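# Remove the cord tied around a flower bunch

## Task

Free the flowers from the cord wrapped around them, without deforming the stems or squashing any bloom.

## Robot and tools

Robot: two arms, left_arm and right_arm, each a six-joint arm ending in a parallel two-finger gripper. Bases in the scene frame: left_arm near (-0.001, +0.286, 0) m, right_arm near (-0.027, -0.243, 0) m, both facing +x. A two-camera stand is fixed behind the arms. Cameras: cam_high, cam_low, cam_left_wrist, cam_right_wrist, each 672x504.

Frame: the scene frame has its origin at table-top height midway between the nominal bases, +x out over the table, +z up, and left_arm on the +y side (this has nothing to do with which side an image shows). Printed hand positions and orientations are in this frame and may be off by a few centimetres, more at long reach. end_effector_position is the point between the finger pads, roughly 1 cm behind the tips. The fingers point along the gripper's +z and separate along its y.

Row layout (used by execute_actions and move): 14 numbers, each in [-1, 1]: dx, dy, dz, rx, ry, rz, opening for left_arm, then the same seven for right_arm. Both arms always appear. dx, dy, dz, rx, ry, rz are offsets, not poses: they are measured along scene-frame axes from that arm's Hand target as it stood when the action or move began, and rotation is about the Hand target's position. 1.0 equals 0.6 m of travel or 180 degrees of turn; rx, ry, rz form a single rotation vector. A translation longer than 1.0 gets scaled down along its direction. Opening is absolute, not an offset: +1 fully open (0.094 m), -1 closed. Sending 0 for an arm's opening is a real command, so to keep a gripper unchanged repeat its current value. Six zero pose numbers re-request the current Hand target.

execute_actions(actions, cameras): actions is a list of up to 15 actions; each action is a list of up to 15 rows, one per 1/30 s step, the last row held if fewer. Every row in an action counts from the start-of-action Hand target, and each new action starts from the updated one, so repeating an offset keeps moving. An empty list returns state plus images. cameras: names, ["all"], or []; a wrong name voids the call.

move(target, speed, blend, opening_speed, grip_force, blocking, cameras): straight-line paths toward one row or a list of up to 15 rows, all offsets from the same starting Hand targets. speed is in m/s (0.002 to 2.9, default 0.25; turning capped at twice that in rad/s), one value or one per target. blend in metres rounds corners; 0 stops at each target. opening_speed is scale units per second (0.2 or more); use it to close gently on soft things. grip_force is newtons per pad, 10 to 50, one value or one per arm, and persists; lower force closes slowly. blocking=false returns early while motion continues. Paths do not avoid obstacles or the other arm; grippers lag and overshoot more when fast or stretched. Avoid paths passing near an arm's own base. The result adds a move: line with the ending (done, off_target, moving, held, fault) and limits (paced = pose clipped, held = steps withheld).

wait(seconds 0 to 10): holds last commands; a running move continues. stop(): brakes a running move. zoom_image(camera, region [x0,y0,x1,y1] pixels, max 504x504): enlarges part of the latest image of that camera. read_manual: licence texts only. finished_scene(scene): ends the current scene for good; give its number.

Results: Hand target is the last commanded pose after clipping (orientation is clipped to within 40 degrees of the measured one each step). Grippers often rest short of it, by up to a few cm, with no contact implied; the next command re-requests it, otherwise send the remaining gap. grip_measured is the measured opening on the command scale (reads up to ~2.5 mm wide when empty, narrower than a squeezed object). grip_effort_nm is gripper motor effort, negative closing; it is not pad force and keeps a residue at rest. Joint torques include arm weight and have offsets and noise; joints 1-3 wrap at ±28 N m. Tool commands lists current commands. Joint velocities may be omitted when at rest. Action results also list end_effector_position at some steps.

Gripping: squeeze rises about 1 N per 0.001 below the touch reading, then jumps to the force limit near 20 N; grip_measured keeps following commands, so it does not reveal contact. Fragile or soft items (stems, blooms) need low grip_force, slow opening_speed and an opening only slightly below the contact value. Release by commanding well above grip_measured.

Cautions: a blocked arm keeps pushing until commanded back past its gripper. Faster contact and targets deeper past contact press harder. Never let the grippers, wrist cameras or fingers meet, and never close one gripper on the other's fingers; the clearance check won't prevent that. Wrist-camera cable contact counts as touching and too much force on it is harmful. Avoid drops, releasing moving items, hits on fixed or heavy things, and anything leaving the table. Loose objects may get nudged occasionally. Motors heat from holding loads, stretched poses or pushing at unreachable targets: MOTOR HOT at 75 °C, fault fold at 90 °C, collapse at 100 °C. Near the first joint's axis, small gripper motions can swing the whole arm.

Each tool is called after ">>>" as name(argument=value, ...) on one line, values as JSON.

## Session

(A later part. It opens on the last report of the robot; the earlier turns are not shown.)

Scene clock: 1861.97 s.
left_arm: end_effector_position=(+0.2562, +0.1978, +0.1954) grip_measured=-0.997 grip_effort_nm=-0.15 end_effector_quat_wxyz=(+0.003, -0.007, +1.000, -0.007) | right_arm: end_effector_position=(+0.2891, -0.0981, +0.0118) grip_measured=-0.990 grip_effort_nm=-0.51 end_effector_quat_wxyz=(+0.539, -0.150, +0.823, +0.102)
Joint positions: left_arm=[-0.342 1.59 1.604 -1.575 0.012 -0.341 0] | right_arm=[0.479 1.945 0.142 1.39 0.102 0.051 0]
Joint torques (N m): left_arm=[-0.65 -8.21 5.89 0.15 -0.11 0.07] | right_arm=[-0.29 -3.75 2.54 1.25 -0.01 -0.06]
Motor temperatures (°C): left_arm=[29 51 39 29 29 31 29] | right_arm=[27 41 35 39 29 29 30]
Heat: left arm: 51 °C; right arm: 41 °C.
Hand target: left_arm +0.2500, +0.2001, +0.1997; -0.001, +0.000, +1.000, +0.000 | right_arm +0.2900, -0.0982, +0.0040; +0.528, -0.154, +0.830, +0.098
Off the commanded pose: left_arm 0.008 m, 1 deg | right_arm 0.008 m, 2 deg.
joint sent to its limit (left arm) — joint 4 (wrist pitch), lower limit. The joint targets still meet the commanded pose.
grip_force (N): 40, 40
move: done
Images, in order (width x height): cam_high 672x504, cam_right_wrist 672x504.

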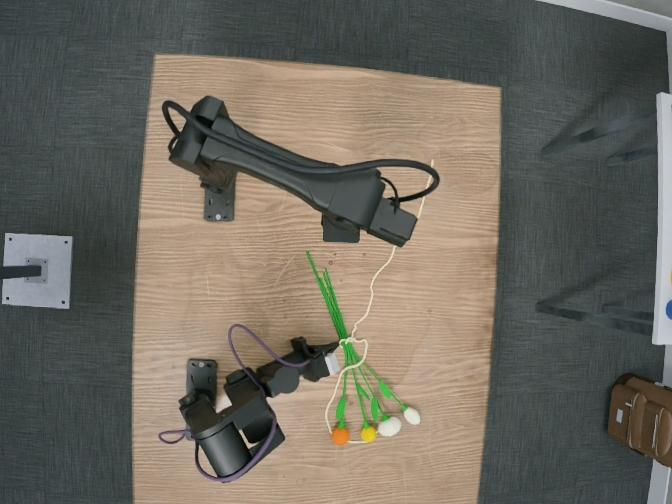

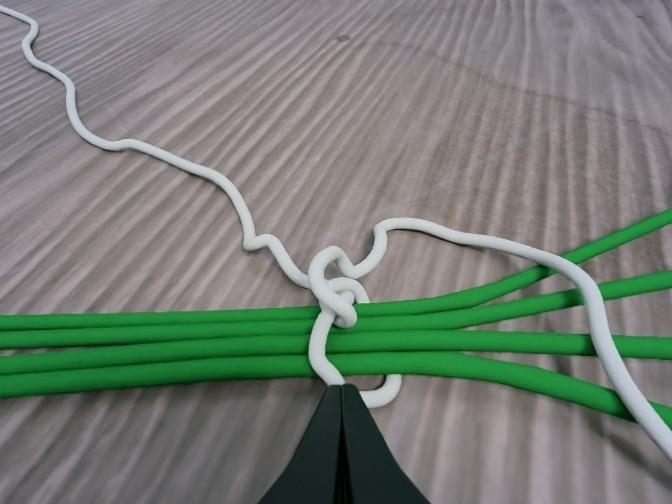

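>>> move(target=[[0, 0, 0, 0, 0, 0, -1, 0, 0, 0, 0, 0, 0, -0.3], [0, 0, 0, 0, 0, 0, -1, 0.021, -0.0067, -0.002, 0, 0, 0, -0.3], [0, 0, 0, 0, 0, 0, -1, 0.021, -0.0067, -0.002, 0, 0, 0, -1]], speed=0.05, cameras=["cam_right_wrist"])

Scene clock: 1884.13 s.
left_arm: end_effector_position=(+0.2562, +0.1978, +0.1954) grip_measured=-0.997 grip_effort_nm=-0.15 end_effector_quat_wxyz=(+0.003, -0.007, +1.000, -0.007) | right_arm: end_effector_position=(+0.3023, -0.1032, +0.0121) grip_measured=-0.934 grip_effort_nm=-0.77 end_effector_quat_wxyz=(+0.541, -0.148, +0.822, +0.099)
Joint positions: left_arm=[-0.342 1.59 1.604 -1.575 0.012 -0.341 0] | right_arm=[0.431 1.956 0.179 1.37 0.065 0.031 0.003]
Joint torques (N m): left_arm=[-0.64 -8.2 5.89 0.15 -0.12 0.08] | right_arm=[-0.21 -3.84 2.82 1.26 -0.1 -0.07]
Heat: left arm: 50 °C; right arm: 40 °C.
Hand target: left_arm +0.2500, +0.2001, +0.1997; -0.001, +0.000, +1.000, +0.000 | right_arm +0.3026, -0.1022, +0.0029; +0.528, -0.154, +0.830, +0.098
Off the commanded pose: left_arm 0.008 m, 1 deg | right_arm 0.009 m, 2 deg.
joint sent to its limit (left arm) — joint 4 (wrist pitch), lower limit. The joint targets still meet the commanded pose.
grip_force (N): 40, 40
move: done
Images, in order (width x height): cam_right_wrist 672x504.

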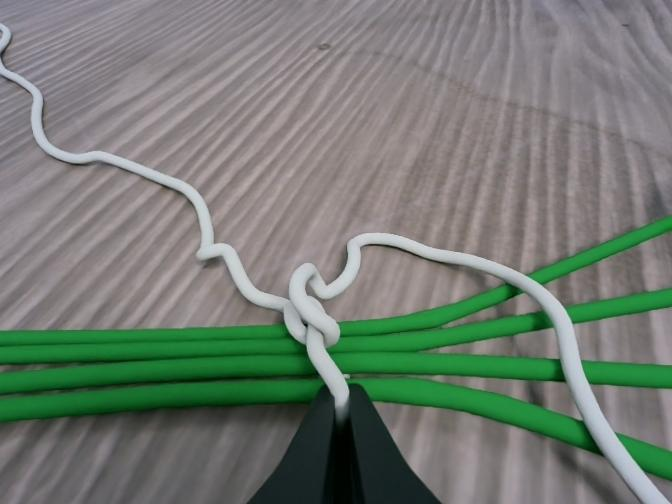

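>>> move(target=[0, 0, 0, 0, 0, 0, -1, -0.0535, -0.0638, 0.04, -0.0597, 0.1556, 0, -1], speed=0.08, cameras=["cam_high", "cam_right_wrist"])

Scene clock: 1911.27 s.
left_arm: end_effector_position=(+0.2562, +0.1978, +0.1954) grip_measured=-0.997 grip_effort_nm=-0.15 end_effector_quat_wxyz=(+0.003, -0.007, +1.000, -0.007) | right_arm: end_effector_position=(+0.2623, -0.1427, +0.0135) grip_measured=-0.936 grip_effort_nm=-0.83 end_effector_quat_wxyz=(+0.281, -0.172, +0.943, +0.051)
Joint positions: left_arm=[-0.342 1.59 1.604 -1.575 0.012 -0.341 0] | right_arm=[0.315 1.38 0.48 -0.093 -0.025 -0.039 0.003]
Joint torques (N m): left_arm=[-0.64 -8.2 5.89 0.15 -0.11 0.08] | right_arm=[-0.49 -5.41 7.88 0.88 -0.07 -0.08]
Heat: left arm: 50 °C; right arm: 39 °C.
Hand target: left_arm +0.2500, +0.2001, +0.1997; -0.001, +0.000, +1.000, +0.000 | right_arm +0.2704, -0.1404, +0.0269; +0.295, -0.174, +0.938, +0.055
Off the commanded pose: left_arm 0.008 m, 1 deg | right_arm 0.016 m, 2 deg.
joint sent to its limit (left arm) — joint 4 (wrist pitch), lower limit. The joint targets still meet the commanded pose.
grip_force (N): 40, 40
move: off_target (right_arm)
Images, in order (width x height): cam_high 672x504, cam_right_wrist 672x504.

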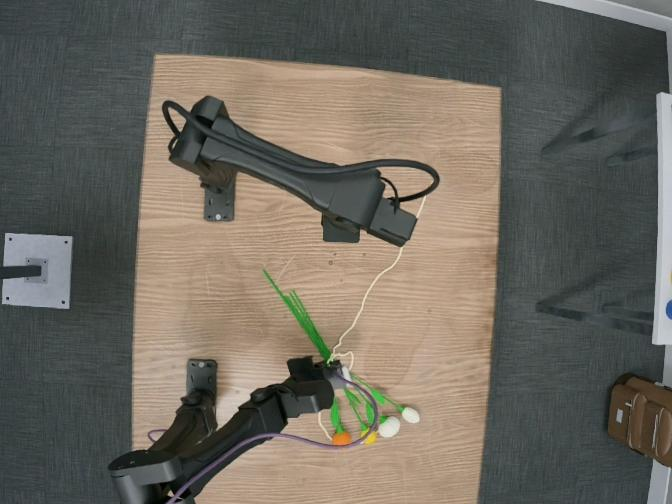

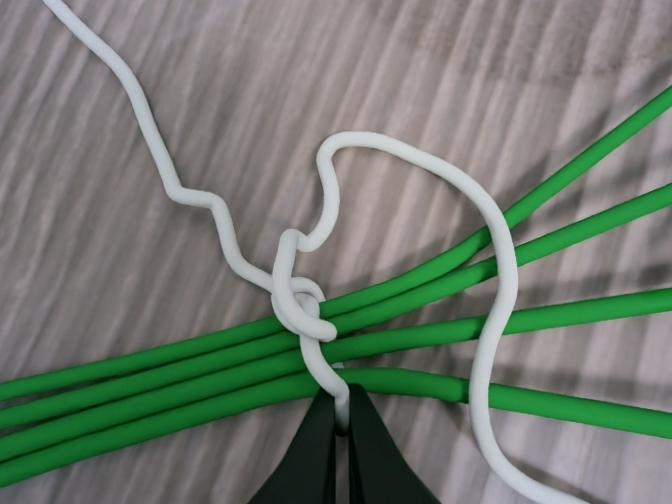

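>>> move(target=[-0.0417, -0.408, -0.166, -0.1633, -0.3349, -0.2564, -0.1, 0, 0, 0, 0, 0, 0, -1], speed=0.3, cameras=["cam_high", "cam_left_wrist"])

Scene clock: 2012.10 s.
left_arm: end_effector_position=(+0.2268, -0.0459, +0.1078) grip_measured=-0.103 grip_effort_nm=0.18 end_effector_quat_wxyz=(+0.484, +0.365, +0.759, -0.240) | right_arm: end_effector_position=(+0.2624, -0.1427, +0.0136) grip_measured=-0.936 grip_effort_nm=-0.83 end_effector_quat_wxyz=(+0.281, -0.172, +0.943, +0.051)
Joint positions: left_arm=[-1.031 1.444 0.475 0.538 -0.096 -0.058 0.042] | right_arm=[0.315 1.38 0.481 -0.094 -0.025 -0.039 0.003]
Joint torques (N m): left_arm=[-0.43 -3.29 5.89 2.2 -0.1 0.07] | right_arm=[-0.43 -5.38 7.97 0.82 -0.08 -0.11]
Motor temperatures (°C): left_arm=[29 47 38 30 29 31 29] | right_arm=[27 39 42 37 29 29 31]
Heat: left arm: 47 °C; right arm: 42 °C.
Hand target: left_arm +0.2252, -0.0446, +0.1001; +0.483, +0.370, +0.758, -0.235 | right_arm +0.2705, -0.1404, +0.0270; +0.295, -0.174, +0.938, +0.055
Off the commanded pose: left_arm 0.008 m, 1 deg | right_arm 0.016 m, 2 deg.
grip_force (N): 40, 40
move: off_target (right_arm)
Images, in order (width x height): cam_high 672x504, cam_left_wrist 672x504.

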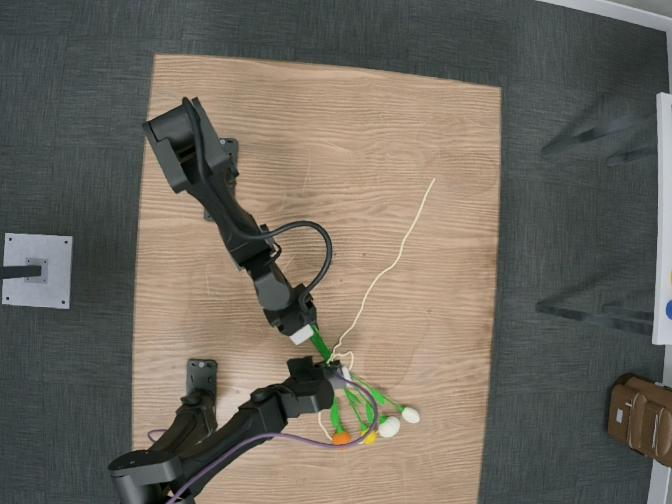

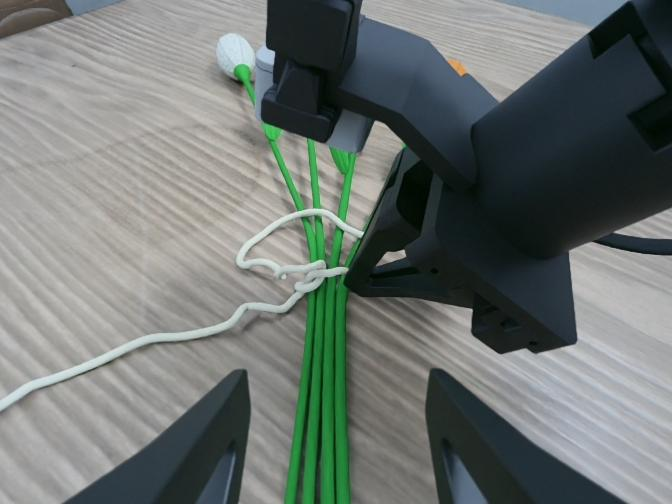

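>>> move(target=[[0.0427, -0.0385, -0.05, 0, 0, 0, -0.1, 0, 0, 0, 0, 0, 0, -1], [0.0427, -0.0385, -0.1535, 0, 0, 0, -0.1, 0, 0, 0, 0, 0, 0, -1]], speed=[0.15, 0.08], blend=[0.01, 0], cameras=["cam_left_wrist", "cam_high"])

Scene clock: 2055.47 s.
left_arm: end_effector_position=(+0.2482, -0.0714, +0.0169) grip_measured=-0.103 grip_effort_nm=0.18 end_effector_quat_wxyz=(+0.485, +0.368, +0.754, -0.245) | right_arm: end_effector_position=(+0.2624, -0.1427, +0.0136) grip_measured=-0.936 grip_effort_nm=-0.83 end_effector_quat_wxyz=(+0.281, -0.172, +0.943, +0.051)
Joint positions: left_arm=[-1.007 1.993 0.499 1.072 -0.064 -0.042 0.042] | right_arm=[0.315 1.38 0.481 -0.094 -0.025 -0.039 0.003]
Joint torques (N m): left_arm=[0.66 -5.05 4.56 2.05 -0.08 0.08] | right_arm=[-0.46 -5.44 7.86 0.87 -0.1 -0.08]
Motor temperatures (°C): left_arm=[29 44 38 38 29 31 29] | right_arm=[27 39 42 37 29 29 31]
Heat: left arm: 44 °C; right arm: 42 °C.
Hand target: left_arm +0.2507, -0.0679, +0.0081; +0.483, +0.370, +0.758, -0.235 | right_arm +0.2705, -0.1404, +0.0270; +0.295, -0.174, +0.938, +0.055
Off the commanded pose: left_arm 0.010 m, 1 deg | right_arm 0.016 m, 2 deg.
grip_force (N): 40, 40
move: off_target (right_arm)
Images, in order (width x height): cam_high 672x504, cam_left_wrist 672x504.

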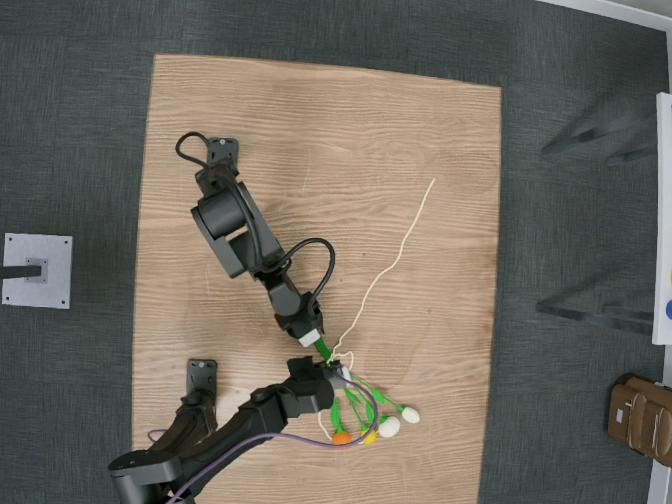

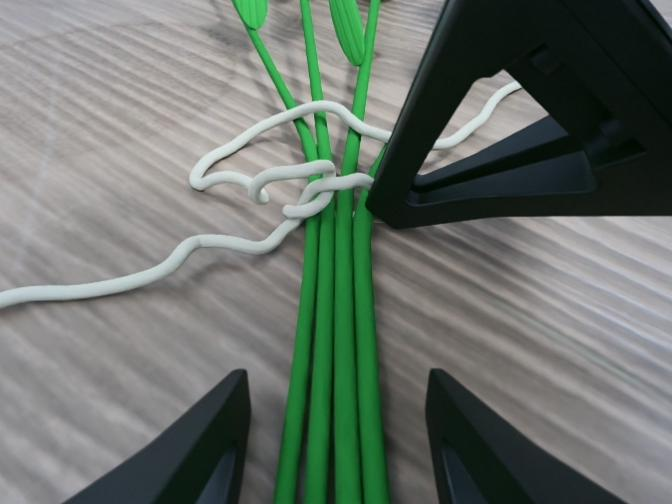

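>>> move(target=[0, 0, 0, 0, 0, 0, -1, 0, 0, 0, 0, 0, 0, -1], grip_force=[12, 40], cameras=["cam_left_wrist"])

Scene clock: 2070.47 s.
left_arm: end_effector_position=(+0.2478, -0.0716, +0.0169) grip_measured=-0.683 grip_effort_nm=-0.15 end_effector_quat_wxyz=(+0.485, +0.369, +0.754, -0.246) | right_arm: end_effector_position=(+0.2616, -0.1429, +0.0131) grip_measured=-0.936 grip_effort_nm=-0.83 end_effector_quat_wxyz=(+0.279, -0.172, +0.943, +0.051)
Joint positions: left_arm=[-1.007 1.993 0.499 1.072 -0.062 -0.042 0.015] | right_arm=[0.315 1.38 0.481 -0.097 -0.025 -0.039 0.003]
Joint velocities: left_arm=[0.002 0.012 0.002 0.007 0.11 -0.037 -0.004] | right_arm=[within noise]
Joint torques (N m): left_arm=[0.66 -5.08 4.56 2.07 -0.11 0.08] | right_arm=[-0.4 -5.34 7.87 0.88 -0.09 -0.06]
Heat: left arm: 43 °C; right arm: 42 °C.
Hand target: left_arm +0.2507, -0.0679, +0.0081; +0.483, +0.370, +0.758, -0.235 | right_arm +0.2705, -0.1404, +0.0270; +0.295, -0.174, +0.938, +0.055
Off the commanded pose: left_arm 0.010 m, 1 deg | right_arm 0.017 m, 2 deg.
grip_force (N): 12, 40
move: moving (left_arm; no rest 5 s after the path's end), off_target (right_arm)
Images, in order (width x height): cam_left_wrist 672x504.

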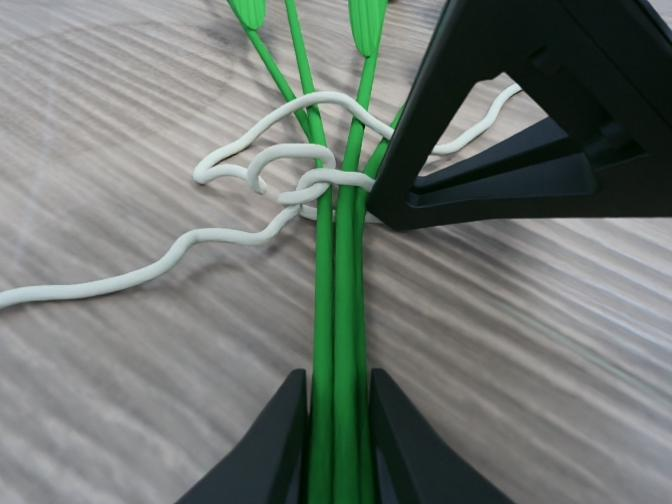

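>>> move(target=[0, 0, 0, 0, 0, 0, -0.7, 0, 0, 0, 0, 0, 0, -1], cameras=["cam_left_wrist"])

Scene clock: 2077.30 s.
left_arm: end_effector_position=(+0.2479, -0.0719, +0.0176) grip_measured=-0.703 grip_effort_nm=0.17 end_effector_quat_wxyz=(+0.486, +0.369, +0.753, -0.246) | right_arm: end_effector_position=(+0.2615, -0.1429, +0.0130) grip_measured=-0.936 grip_effort_nm=-0.83 end_effector_quat_wxyz=(+0.279, -0.173, +0.943, +0.051)
Joint positions: left_arm=[-1.007 1.993 0.499 1.075 -0.062 -0.042 0.014] | right_arm=[0.315 1.38 0.481 -0.098 -0.025 -0.039 0.003]
Joint torques (N m): left_arm=[0.66 -5.09 4.56 2.03 -0.11 0.08] | right_arm=[-0.43 -5.52 7.84 0.88 -0.06 -0.09]
Heat: left arm: 43 °C; right arm: 42 °C.
Hand target: left_arm +0.2507, -0.0679, +0.0081; +0.483, +0.370, +0.758, -0.235 | right_arm +0.2705, -0.1404, +0.0270; +0.295, -0.174, +0.938, +0.055
Off the commanded pose: left_arm 0.011 m, 1 deg | right_arm 0.017 m, 2 deg.
grip_force (N): 12, 40
move: off_target (left_arm, right_arm)
Images, in order (width x height): cam_left_wrist 672x504.

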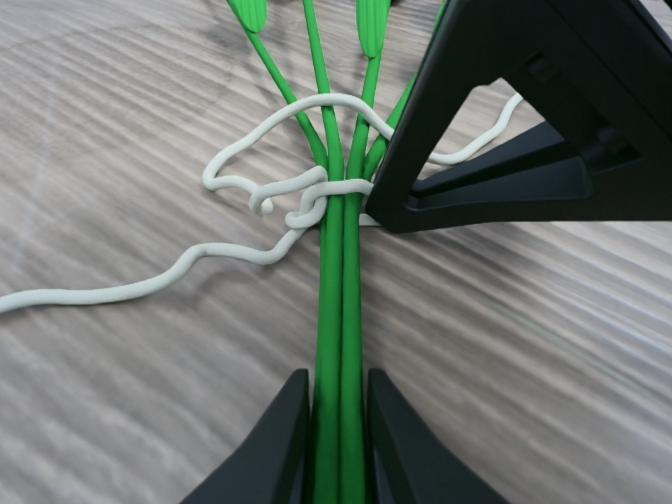

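>>> move(target=[0, 0, 0, 0, 0, 0, -0.7, -0.04, -0.083, 0.015, -0.0697, 0.1815, 0, -1], speed=0.07, cameras=["cam_left_wrist", "cam_high"])

Scene clock: 2088.60 s.
left_arm: end_effector_position=(+0.2442, -0.0750, +0.0182) grip_measured=-0.702 grip_effort_nm=0.15 end_effector_quat_wxyz=(+0.481, +0.375, +0.750, -0.257) | right_arm: end_effector_position=(+0.2440, -0.1846, +0.0322) grip_measured=-0.936 grip_effort_nm=-0.83 end_effector_quat_wxyz=(+0.007, -0.182, +0.983, +0.011)
Joint positions: left_arm=[-1.007 1.993 0.499 1.078 -0.035 -0.042 0.014] | right_arm=[0.194 1.654 1.01 -0.913 -0.022 -0.172 0.003]
Joint torques (N m): left_arm=[0.68 -5.16 4.52 2 -0.39 0.08] | right_arm=[-0.65 -5.09 7.8 -0.15 0.21 -0.11]
Heat: left arm: 43 °C; right arm: 42 °C.
Hand target: left_arm +0.2507, -0.0679, +0.0081; +0.483, +0.370, +0.758, -0.235 | right_arm +0.2464, -0.1903, +0.0358; -0.001, -0.182, +0.983, +0.000
Off the commanded pose: left_arm 0.014 m, 3 deg | right_arm 0.007 m, 2 deg.
grip_force (N): 12, 40
move: off_target (left_arm)
Images, in order (width x height): cam_high 672x504, cam_left_wrist 672x504.

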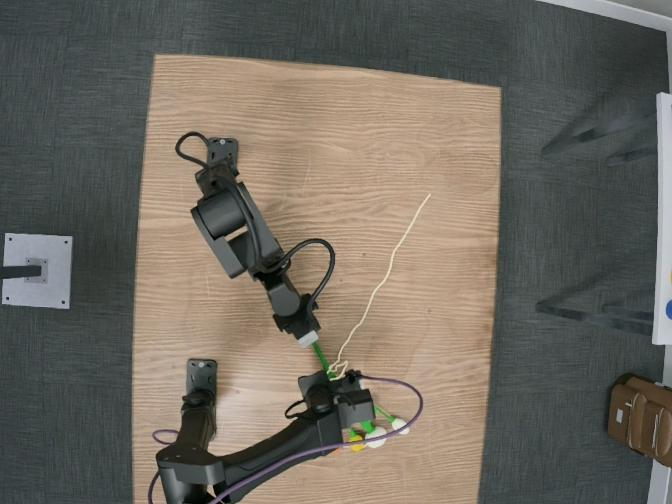

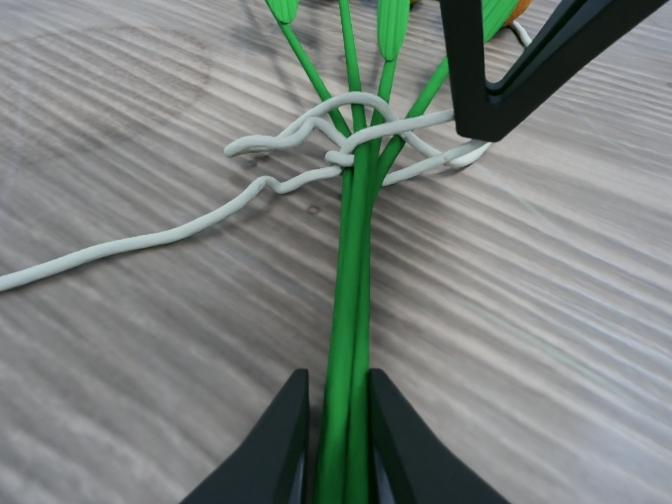

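>>> move(target=[0, 0, 0, 0, 0, 0, -0.75, -0.02, -0.15, 0.005, 0, 0, 0, -1], speed=0.07, cameras=["cam_left_wrist", "cam_high"])

Scene clock: 2100.37 s.
left_arm: end_effector_position=(+0.2445, -0.0750, +0.0185) grip_measured=-0.747 grip_effort_nm=-0.14 end_effector_quat_wxyz=(+0.483, +0.375, +0.749, -0.256) | right_arm: end_effector_position=(+0.2404, -0.2783, +0.0345) grip_measured=-0.936 grip_effort_nm=-0.83 end_effector_quat_wxyz=(-0.003, -0.180, +0.984, +0.006)
Joint positions: left_arm=[-1.007 1.993 0.499 1.079 -0.036 -0.039 0.012] | right_arm=[-0.141 1.645 1.01 -0.946 -0.009 -0.502 0.003]
Joint torques (N m): left_arm=[0.68 -5.18 4.51 1.99 -0.36 0.06] | right_arm=[-0.44 -8.7 3.36 0.09 0.08 -0.08]
Heat: left arm: 43 °C; right arm: 41 °C.
Hand target: left_arm +0.2507, -0.0679, +0.0081; +0.483, +0.370, +0.758, -0.235 | right_arm +0.2345, -0.2802, +0.0389; +0.000, -0.182, +0.983, +0.000
Off the commanded pose: left_arm 0.014 m, 3 deg | right_arm 0.008 m, 1 deg.
grip_force (N): 12, 40
move: off_target (left_arm)
Images, in order (width x height): cam_high 672x504, cam_left_wrist 672x504.

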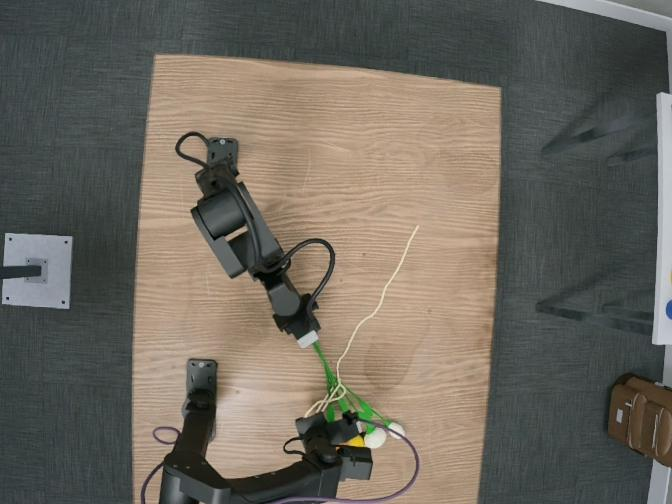

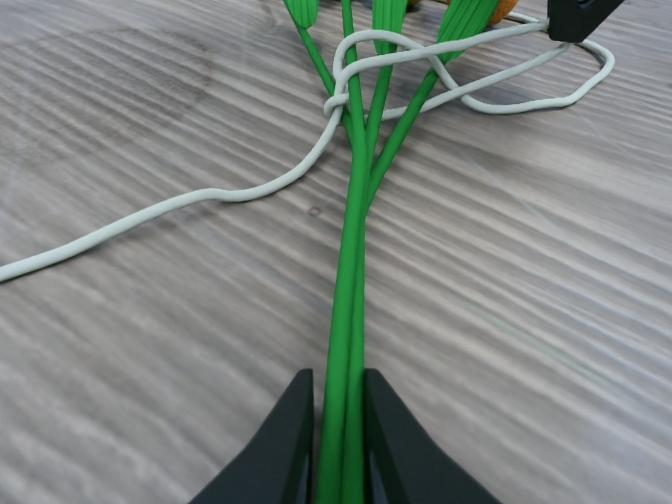

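>>> move(target=[0, 0, 0, 0, 0, 0, -0.75, -0.1, -0.2, 0.005, 0, 0, 0, -1], speed=0.08, cameras=["cam_left_wrist", "cam_high"])

Scene clock: 2117.90 s.
left_arm: end_effector_position=(+0.2460, -0.0751, +0.0208) grip_measured=-0.747 grip_effort_nm=-0.14 end_effector_quat_wxyz=(+0.489, +0.376, +0.745, -0.253) | right_arm: end_effector_position=(+0.1736, -0.3981, +0.0363) grip_measured=-0.936 grip_effort_nm=-0.83 end_effector_quat_wxyz=(-0.006, -0.179, +0.984, +0.007)
Joint positions: left_arm=[-1.007 1.993 0.499 1.089 -0.043 -0.029 0.012] | right_arm=[-0.663 1.59 0.96 -0.959 -0.001 -1.023 0.003]
Joint torques (N m): left_arm=[0.65 -5.16 4.46 1.9 -0.3 -0.06] | right_arm=[-0.28 -6.78 5.56 0.11 0.01 -0.07]
Heat: left arm: 42 °C; right arm: 39 °C.
Hand target: left_arm +0.2507, -0.0679, +0.0080; +0.482, +0.370, +0.758, -0.235 | right_arm +0.1745, -0.4003, +0.0420; -0.001, -0.182, +0.983, +0.000
Off the commanded pose: left_arm 0.015 m, 3 deg | right_arm 0.006 m, 1 deg.
grip_force (N): 12, 40
move: off_target (left_arm)
Images, in order (width x height): cam_high 672x504, cam_left_wrist 672x504.

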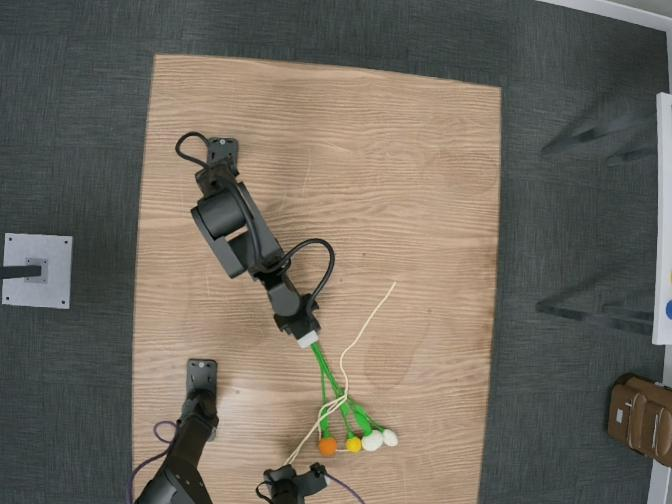

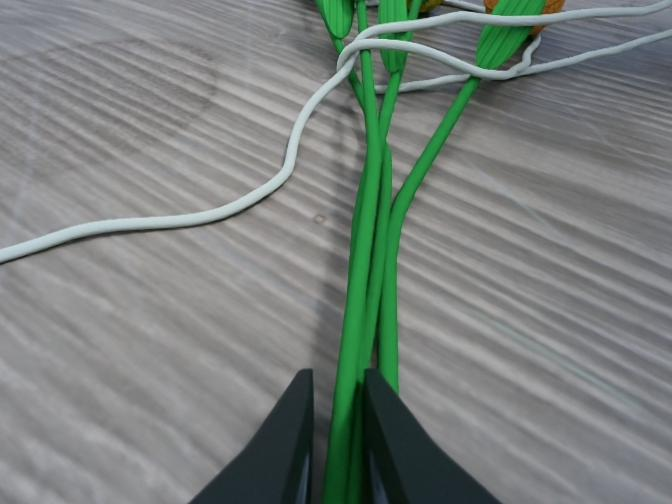

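>>> zoom_image(camera="cam_left_wrist", region=[310, 0, 560, 130])

>>> zoom_image(camera="cam_high", region=[270, 330, 420, 480])

Scaled by 2.016.

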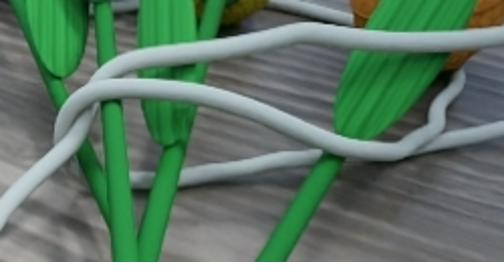

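Scaled by 3.360.

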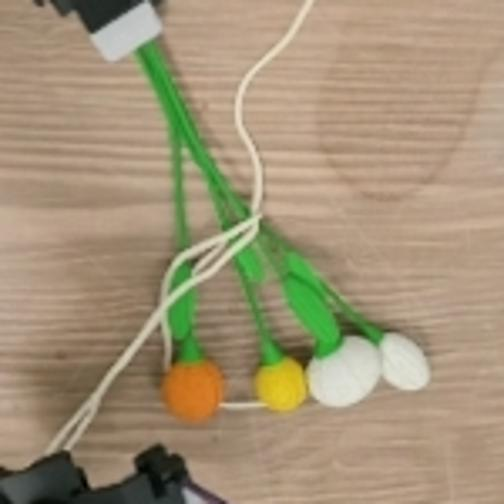

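>>> move(target=[0, 0, 0, 0, 0, 0, -0.75, -0.1575, -0.216, 0, 0, 0, 0, -1], speed=0.08, cameras=["cam_left_wrist", "cam_high"])

>>> zoom_image(camera="cam_high", region=[270, 330, 420, 480])

Scene clock: 2179.30 s.
left_arm: end_effector_position=(+0.2466, -0.0745, +0.0205) grip_measured=-0.747 grip_effort_nm=-0.14 end_effector_quat_wxyz=(+0.489, +0.375, +0.746, -0.251) | right_arm: end_effector_position=(+0.0770, -0.5227, +0.0380) grip_measured=-0.936 grip_effort_nm=-0.83 end_effector_quat_wxyz=(-0.003, -0.178, +0.984, +0.004)
Joint positions: left_arm=[-1.007 1.993 0.499 1.088 -0.048 -0.029 0.012] | right_arm=[-1.215 1.743 1.138 -0.974 0.005 -1.573 0.003]
Joint torques (N m): left_arm=[0.65 -5.15 4.48 1.91 -0.26 -0.05] | right_arm=[-0.01 -5.61 8.31 0.08 -0.02 -0.06]
Heat: left arm: 41 °C; right arm: 38 °C.
Hand target: left_arm +0.2507, -0.0679, +0.0081; +0.482, +0.370, +0.758, -0.235 | right_arm +0.0800, -0.5298, +0.0419; +0.000, -0.182, +0.983, +0.000
Off the commanded pose: left_arm 0.015 m, 2 deg | right_arm 0.009 m, 1 deg.
grip_force (N): 12, 40
move: off_target (left_arm)
Images, in order (width x height): cam_high 672x504, cam_left_wrist 672x504.

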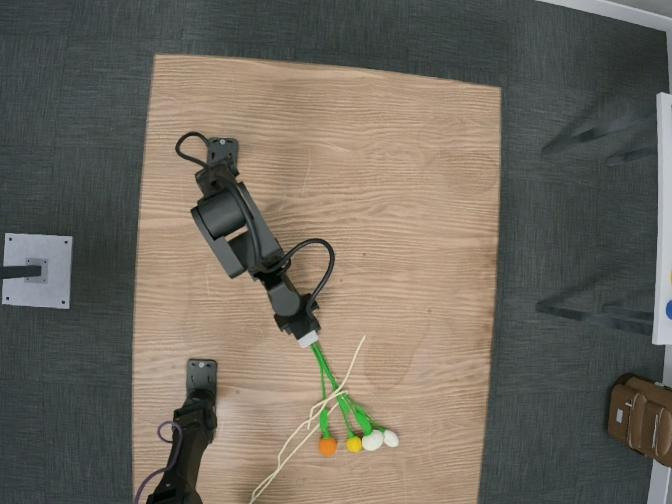

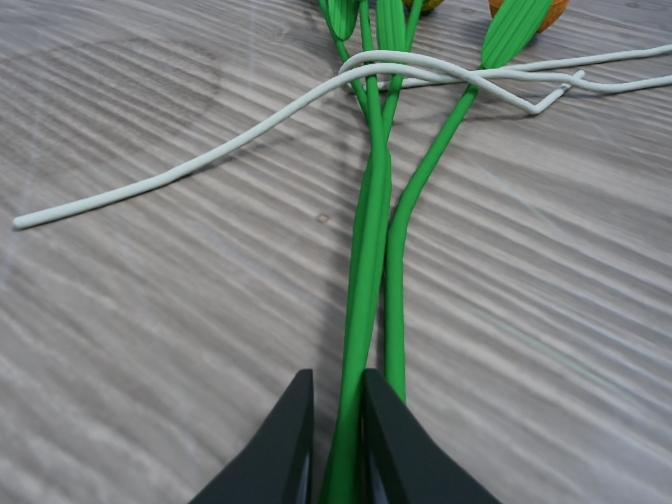

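Scaled by 3.360.

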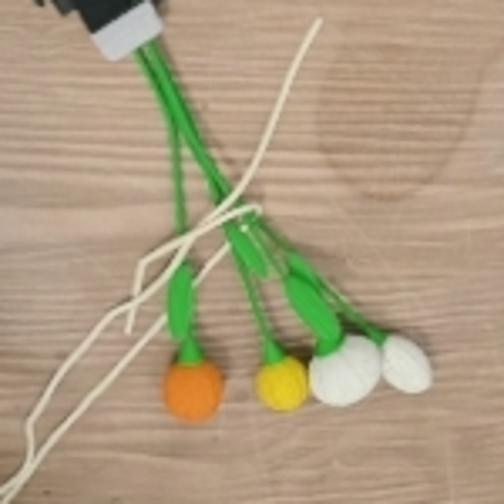

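>>> move(target=[[0, 0, 0, 0, 0, 0, -0.75, -0.133, -0.0587, 0, 0, 0, -0.05, -1], [0, 0, 0, 0, 0, 0, -0.75, -0.29, -0.05, 0, 0, 0, -0.17, -1]], speed=0.08, blend=[0.03, 0], cameras=["cam_left_wrist", "cam_high"])

>>> zoom_image(camera="cam_high", region=[270, 330, 420, 480])

Scene clock: 2208.03 s.
left_arm: end_effector_position=(+0.2467, -0.0745, +0.0205) grip_measured=-0.747 grip_effort_nm=-0.14 end_effector_quat_wxyz=(+0.489, +0.375, +0.746, -0.251) | right_arm: end_effector_position=(-0.0925, -0.5525, +0.0386) grip_measured=-0.936 grip_effort_nm=-0.83 end_effector_quat_wxyz=(-0.002, +0.078, +0.997, +0.004)
Joint positions: left_arm=[-1.007 1.993 0.499 1.088 -0.048 -0.029 0.012] | right_arm=[-1.779 1.805 1.216 -0.988 0.006 -1.623 0.003]
Joint torques (N m): left_arm=[0.66 -5.14 4.49 1.91 -0.25 -0.06] | right_arm=[-0.38 -6.15 8.36 0.05 -0.03 0.06]
Heat: left arm: 40 °C; right arm: 41 °C.
Hand target: left_arm +0.2507, -0.0678, +0.0081; +0.483, +0.370, +0.758, -0.235 | right_arm -0.0940, -0.5598, +0.0419; -0.001, +0.083, +0.997, +0.000
Off the commanded pose: left_arm 0.015 m, 2 deg | right_arm 0.008 m, 1 deg.
grip_force (N): 12, 40
move: off_target (left_arm)
Images, in order (width x height): cam_high 672x504, cam_left_wrist 672x504.

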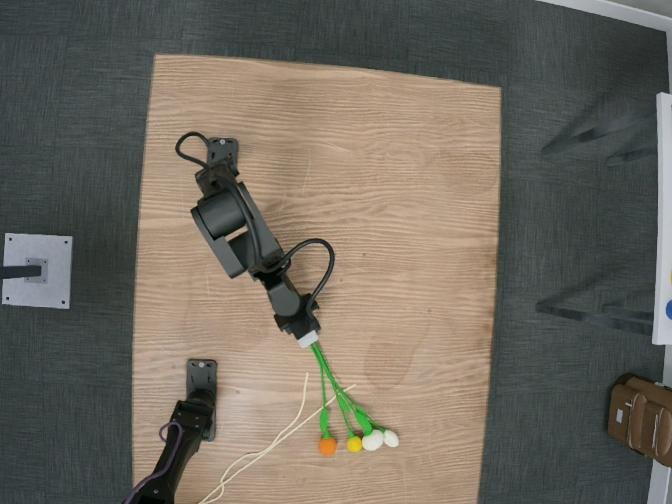

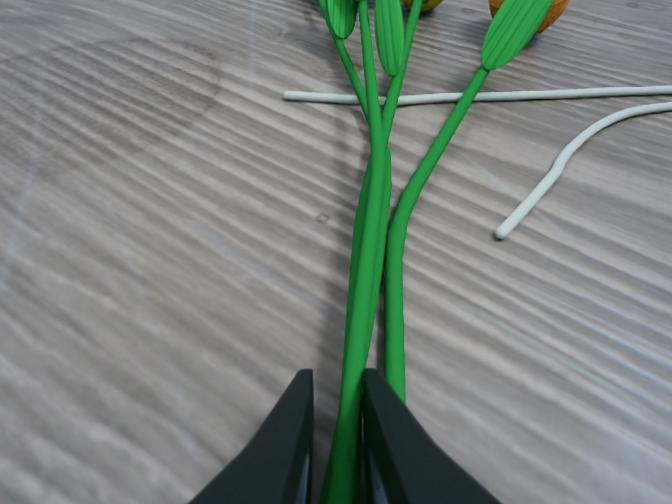

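Scaled by 3.360.

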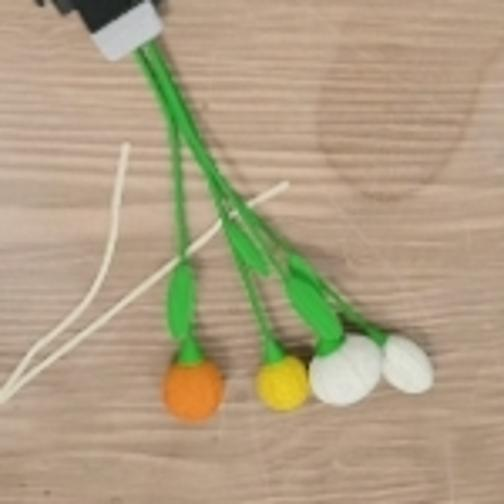

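>>> move(target=[[0, 0, 0, 0, 0, 0, -0.75, 0.123, 0.1, -0.073, 0, 0, 0, -1], [0, 0, 0, 0, 0, 0, -0.75, 0.123, 0.1, -0.073, 0, 0, 0, -0.4], [0, 0, 0, 0, 0, 0, -0.75, 0.123, 0.1, 0.08, 0, 0, 0, -0.4], [0, 0, 0, 0, 0, 0, -0.75, 0.407, 0.233, 0.08, 0, 0, 0.1, -0.4], [0, 0, 0, 0, 0, 0, -0.75, 0.525, 0.488, 0.08, 0, 0, 0.264, -0.4]], speed=[0.15, 0.1, 0.25, 0.3, 0.3], blend=[0, 0, 0.02, 0.05, 0], cameras=["cam_high", "cam_right_wrist"])

Scene clock: 2265.33 s.
left_arm: end_effector_position=(+0.2467, -0.0745, +0.0205) grip_measured=-0.747 grip_effort_nm=-0.14 end_effector_quat_wxyz=(+0.489, +0.375, +0.746, -0.251) | right_arm: end_effector_position=(+0.2121, -0.2675, +0.0834) grip_measured=-0.402 grip_effort_nm=0.11 end_effector_quat_wxyz=(-0.011, -0.329, +0.944, +0.002)
Joint positions: left_arm=[-1.007 1.993 0.499 1.088 -0.048 -0.029 0.012] | right_arm=[-0.103 1.488 1.058 -1.161 0.006 -0.773 0.028]
Joint torques (N m): left_arm=[0.65 -5.14 4.49 1.91 -0.25 -0.06] | right_arm=[0.06 -4 8.53 0.08 -0.03 0.07]
Heat: left arm: 40 °C; right arm: 41 °C.
Hand target: left_arm +0.2507, -0.0678, +0.0081; +0.483, +0.370, +0.758, -0.235 | right_arm +0.2211, -0.2672, +0.0900; +0.000, -0.325, +0.946, +0.000
Off the commanded pose: left_arm 0.015 m, 2 deg | right_arm 0.011 m, 1 deg.
grip_force (N): 12, 40
move: off_target (left_arm, right_arm); target 2's new opening was sent with right_arm's hand 0.017 m and 2 deg from that target
Images, in order (width x height): cam_high 672x504, cam_right_wrist 672x504.

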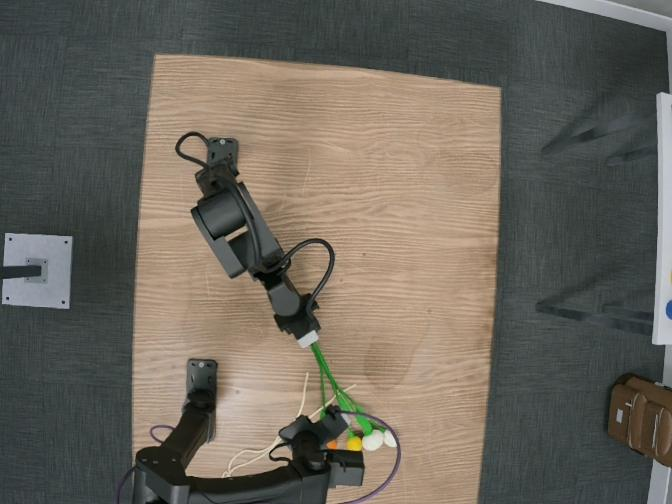

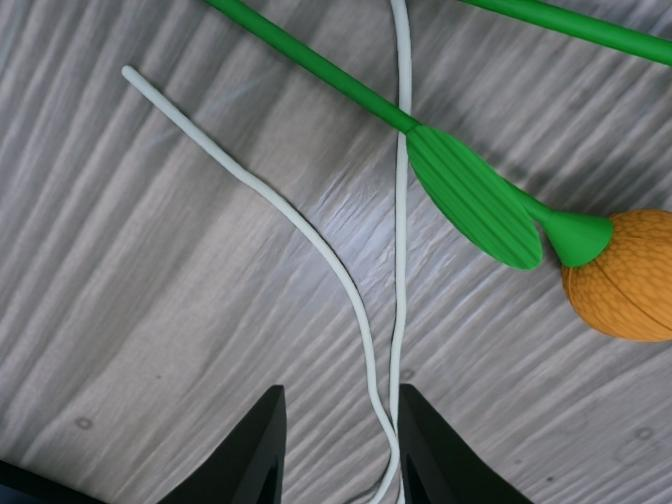

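>>> move(target=[[0, 0, 0, 0, 0, 0, -0.75, 0.002, -0.0513, -0.067, 0, 0, 0, -0.5], [0, 0, 0, 0, 0, 0, -0.75, 0.002, -0.0513, -0.153, 0, 0, 0, -0.5], [0, 0, 0, 0, 0, 0, -0.75, 0.002, -0.0513, -0.153, 0, 0, 0, -1]], speed=[0.2, 0.1, 0.1], blend=[0.015, 0, 0], cameras=["cam_right_wrist"])

Scene clock: 2287.37 s.
left_arm: end_effector_position=(+0.2467, -0.0745, +0.0205) grip_measured=-0.747 grip_effort_nm=-0.14 end_effector_quat_wxyz=(+0.489, +0.375, +0.746, -0.251) | right_arm: end_effector_position=(+0.2207, -0.2992, +0.0077) grip_measured=-0.941 grip_effort_nm=-0.80 end_effector_quat_wxyz=(-0.005, -0.322, +0.947, -0.005)
Joint positions: left_arm=[-1.007 1.993 0.499 1.088 -0.048 -0.029 0.012] | right_arm=[-0.219 1.63 0.876 -0.821 0.014 -0.874 0.003]
Joint torques (N m): left_arm=[0.65 -5.14 4.48 1.91 -0.25 -0.05] | right_arm=[-0.2 -3.89 2.99 0.59 -0.14 -0.05]
Motor temperatures (°C): left_arm=[29 39 35 41 29 31 28] | right_arm=[27 37 43 35 29 29 31]
Heat: left arm: 41 °C; right arm: 43 °C.
Hand target: left_arm +0.2507, -0.0678, +0.0081; +0.483, +0.370, +0.758, -0.235 | right_arm +0.2223, -0.2980, -0.0019; +0.000, -0.325, +0.946, +0.000
Off the commanded pose: left_arm 0.015 m, 2 deg | right_arm 0.010 m, 1 deg.
grip_force (N): 12, 40
move: off_target (left_arm); target 3's new opening was sent with right_arm's hand 0.011 m and 1 deg from that target
Images, in order (width x height): cam_right_wrist 672x504.

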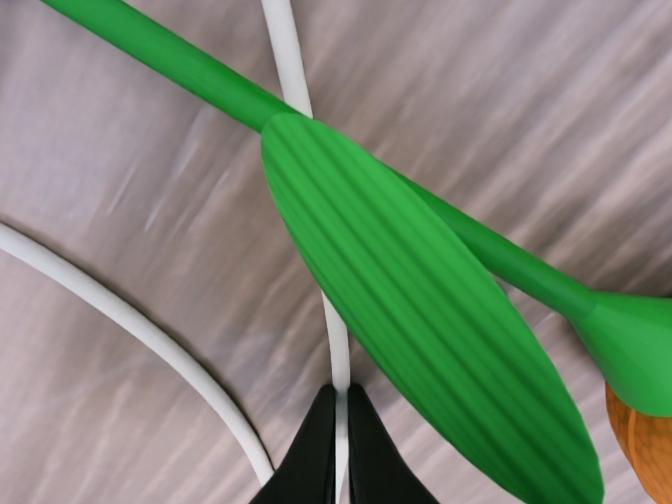

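>>> move(target=[0, 0, 0, 0, 0, 0, -0.75, -0.195, -0.29, 0.03, 0, 0, 0, -1], speed=0.1, cameras=["cam_high", "cam_left_wrist"])

>>> zoom_image(camera="cam_high", region=[220, 330, 420, 500])

Scene clock: 2300.30 s.
left_arm: end_effector_position=(+0.2467, -0.0745, +0.0205) grip_measured=-0.747 grip_effort_nm=-0.14 end_effector_quat_wxyz=(+0.489, +0.375, +0.746, -0.251) | right_arm: end_effector_position=(+0.1012, -0.4660, +0.0122) grip_measured=-0.944 grip_effort_nm=-0.83 end_effector_quat_wxyz=(-0.004, -0.321, +0.947, +0.002)
Joint positions: left_arm=[-1.007 1.993 0.499 1.088 -0.048 -0.029 0.012] | right_arm=[-1.048 1.634 0.901 -0.843 0.007 -1.702 0.003]
Joint torques (N m): left_arm=[0.65 -5.15 4.48 1.91 -0.25 -0.06] | right_arm=[-0.17 -4.52 7.76 0.04 -0.05 -0.1]
Heat: left arm: 41 °C; right arm: 41 °C.
Hand target: left_arm +0.2507, -0.0678, +0.0081; +0.483, +0.370, +0.758, -0.235 | right_arm +0.1052, -0.4719, +0.0161; +0.000, -0.325, +0.946, +0.000
Off the commanded pose: left_arm 0.015 m, 2 deg | right_arm 0.008 m, 1 deg.
grip_force (N): 12, 40
move: off_target (left_arm)
Images, in order (width x height): cam_high 672x504, cam_left_wrist 672x504.

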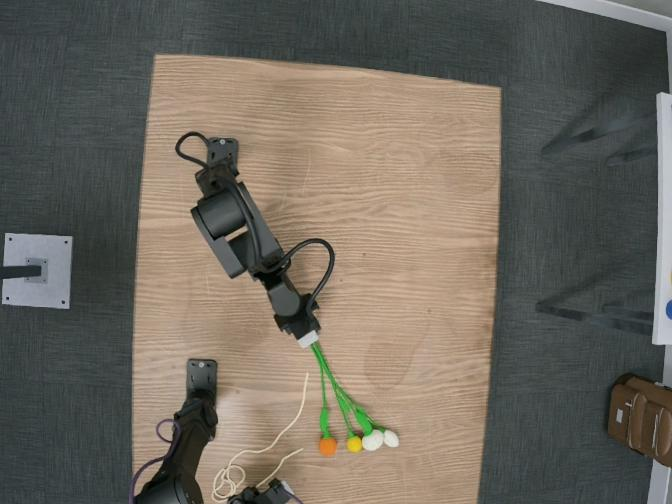

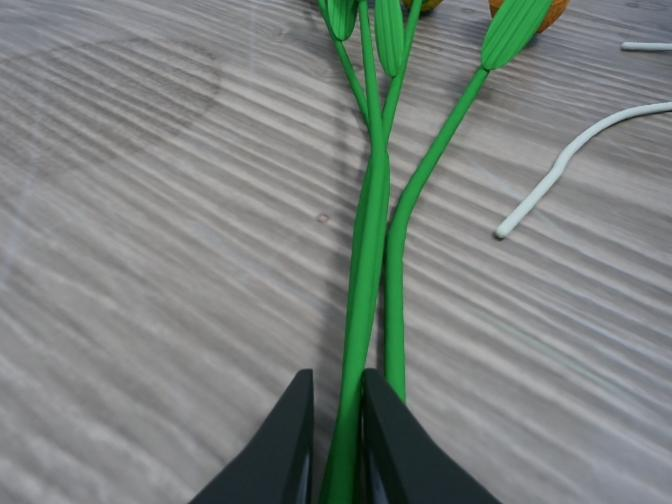

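Scaled by 2.520.

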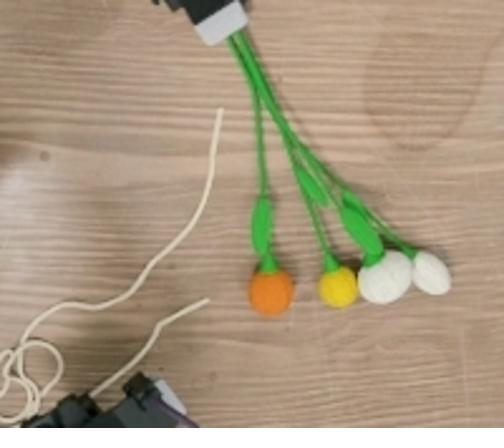

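>>> move(target=[[0, 0, 0, 0, 0, 0, -0.75, -0.06, -0.02, -0.03, 0, 0, 0, -1], [0, 0, 0, 0, 0, 0, -0.1, -0.06, -0.02, -0.03, 0, 0, 0, -0.4], [0, 0, 0.2, 0, 0, 0, -0.1, -0.06, -0.02, 0.2, 0, 0, 0, -0.4]], speed=[0.1, 0.1, 0.15], opening_speed=0.5, cameras=["all"])

Scene clock: 2322.50 s.
left_arm: end_effector_position=(+0.2422, -0.0662, +0.1087) grip_measured=-0.103 grip_effort_nm=0.18 end_effector_quat_wxyz=(+0.461, +0.384, +0.765, -0.233) | right_arm: end_effector_position=(+0.0687, -0.4796, +0.1229) grip_measured=-0.402 grip_effort_nm=0.11 end_effector_quat_wxyz=(-0.003, -0.323, +0.946, +0.019)
Joint positions: left_arm=[-1.007 1.526 0.617 0.423 -0.052 -0.03 0.042] | right_arm=[-1.188 1.545 1.268 -1.332 0.003 -1.846 0.028]
Joint torques (N m): left_arm=[0.68 -7.68 9.55 1.95 -0.2 -0.05] | right_arm=[-0.42 -7.1 8.24 -0.03 -0.01 -0.08]
Heat: left arm: 41 °C; right arm: 42 °C.
Hand target: left_arm +0.2507, -0.0678, +0.1280; +0.483, +0.370, +0.758, -0.235 | right_arm +0.0693, -0.4838, +0.1360; -0.001, -0.325, +0.946, +0.000
Off the commanded pose: left_arm 0.021 m, 3 deg | right_arm 0.014 m, 2 deg.
grip_force (N): 12, 40
move: off_target (left_arm, right_arm); target 2's new opening was sent with left_arm's hand 0.015 m and 2 deg from that target

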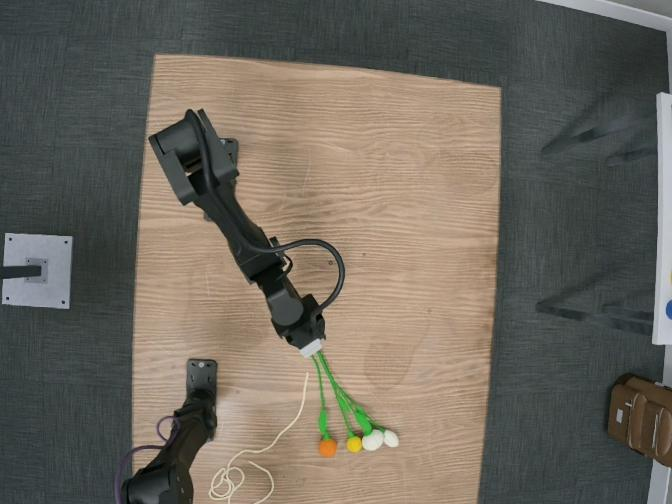

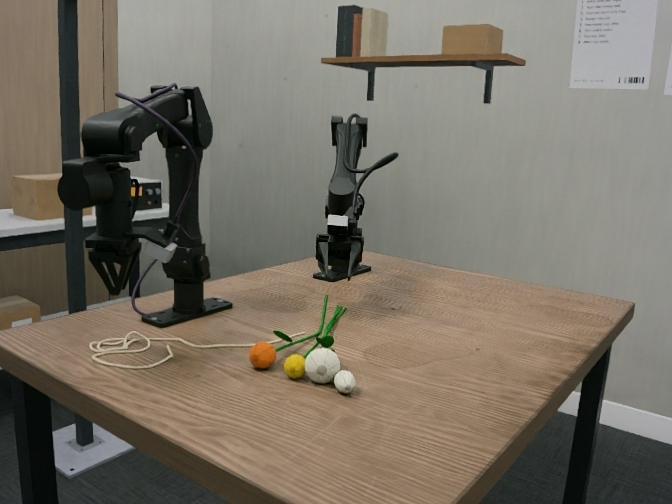

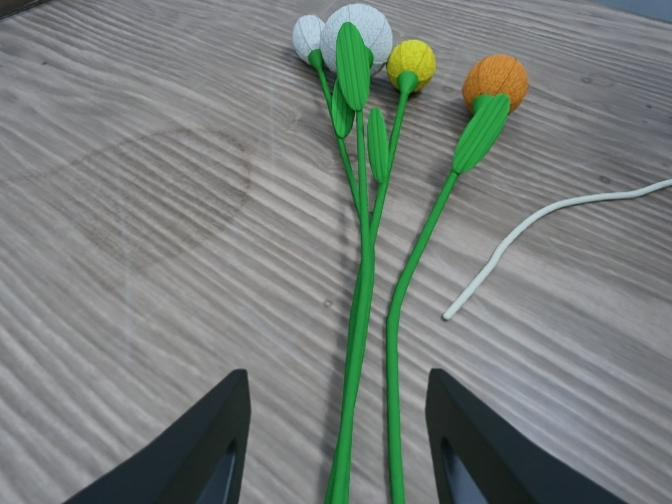

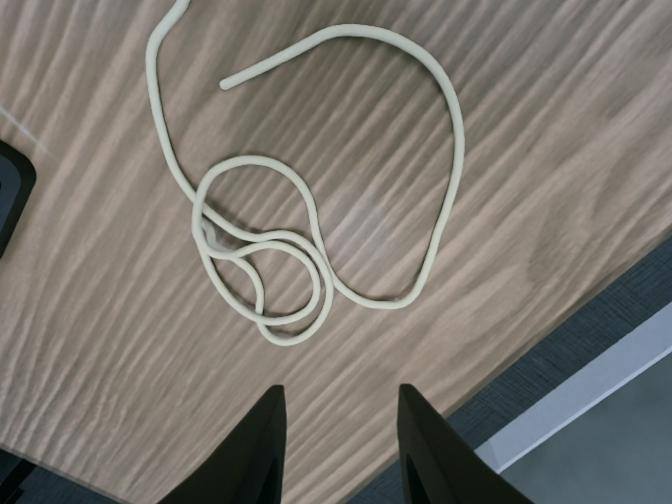

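>>> finished_scene(scene=2)

The scene is finished: the task was done.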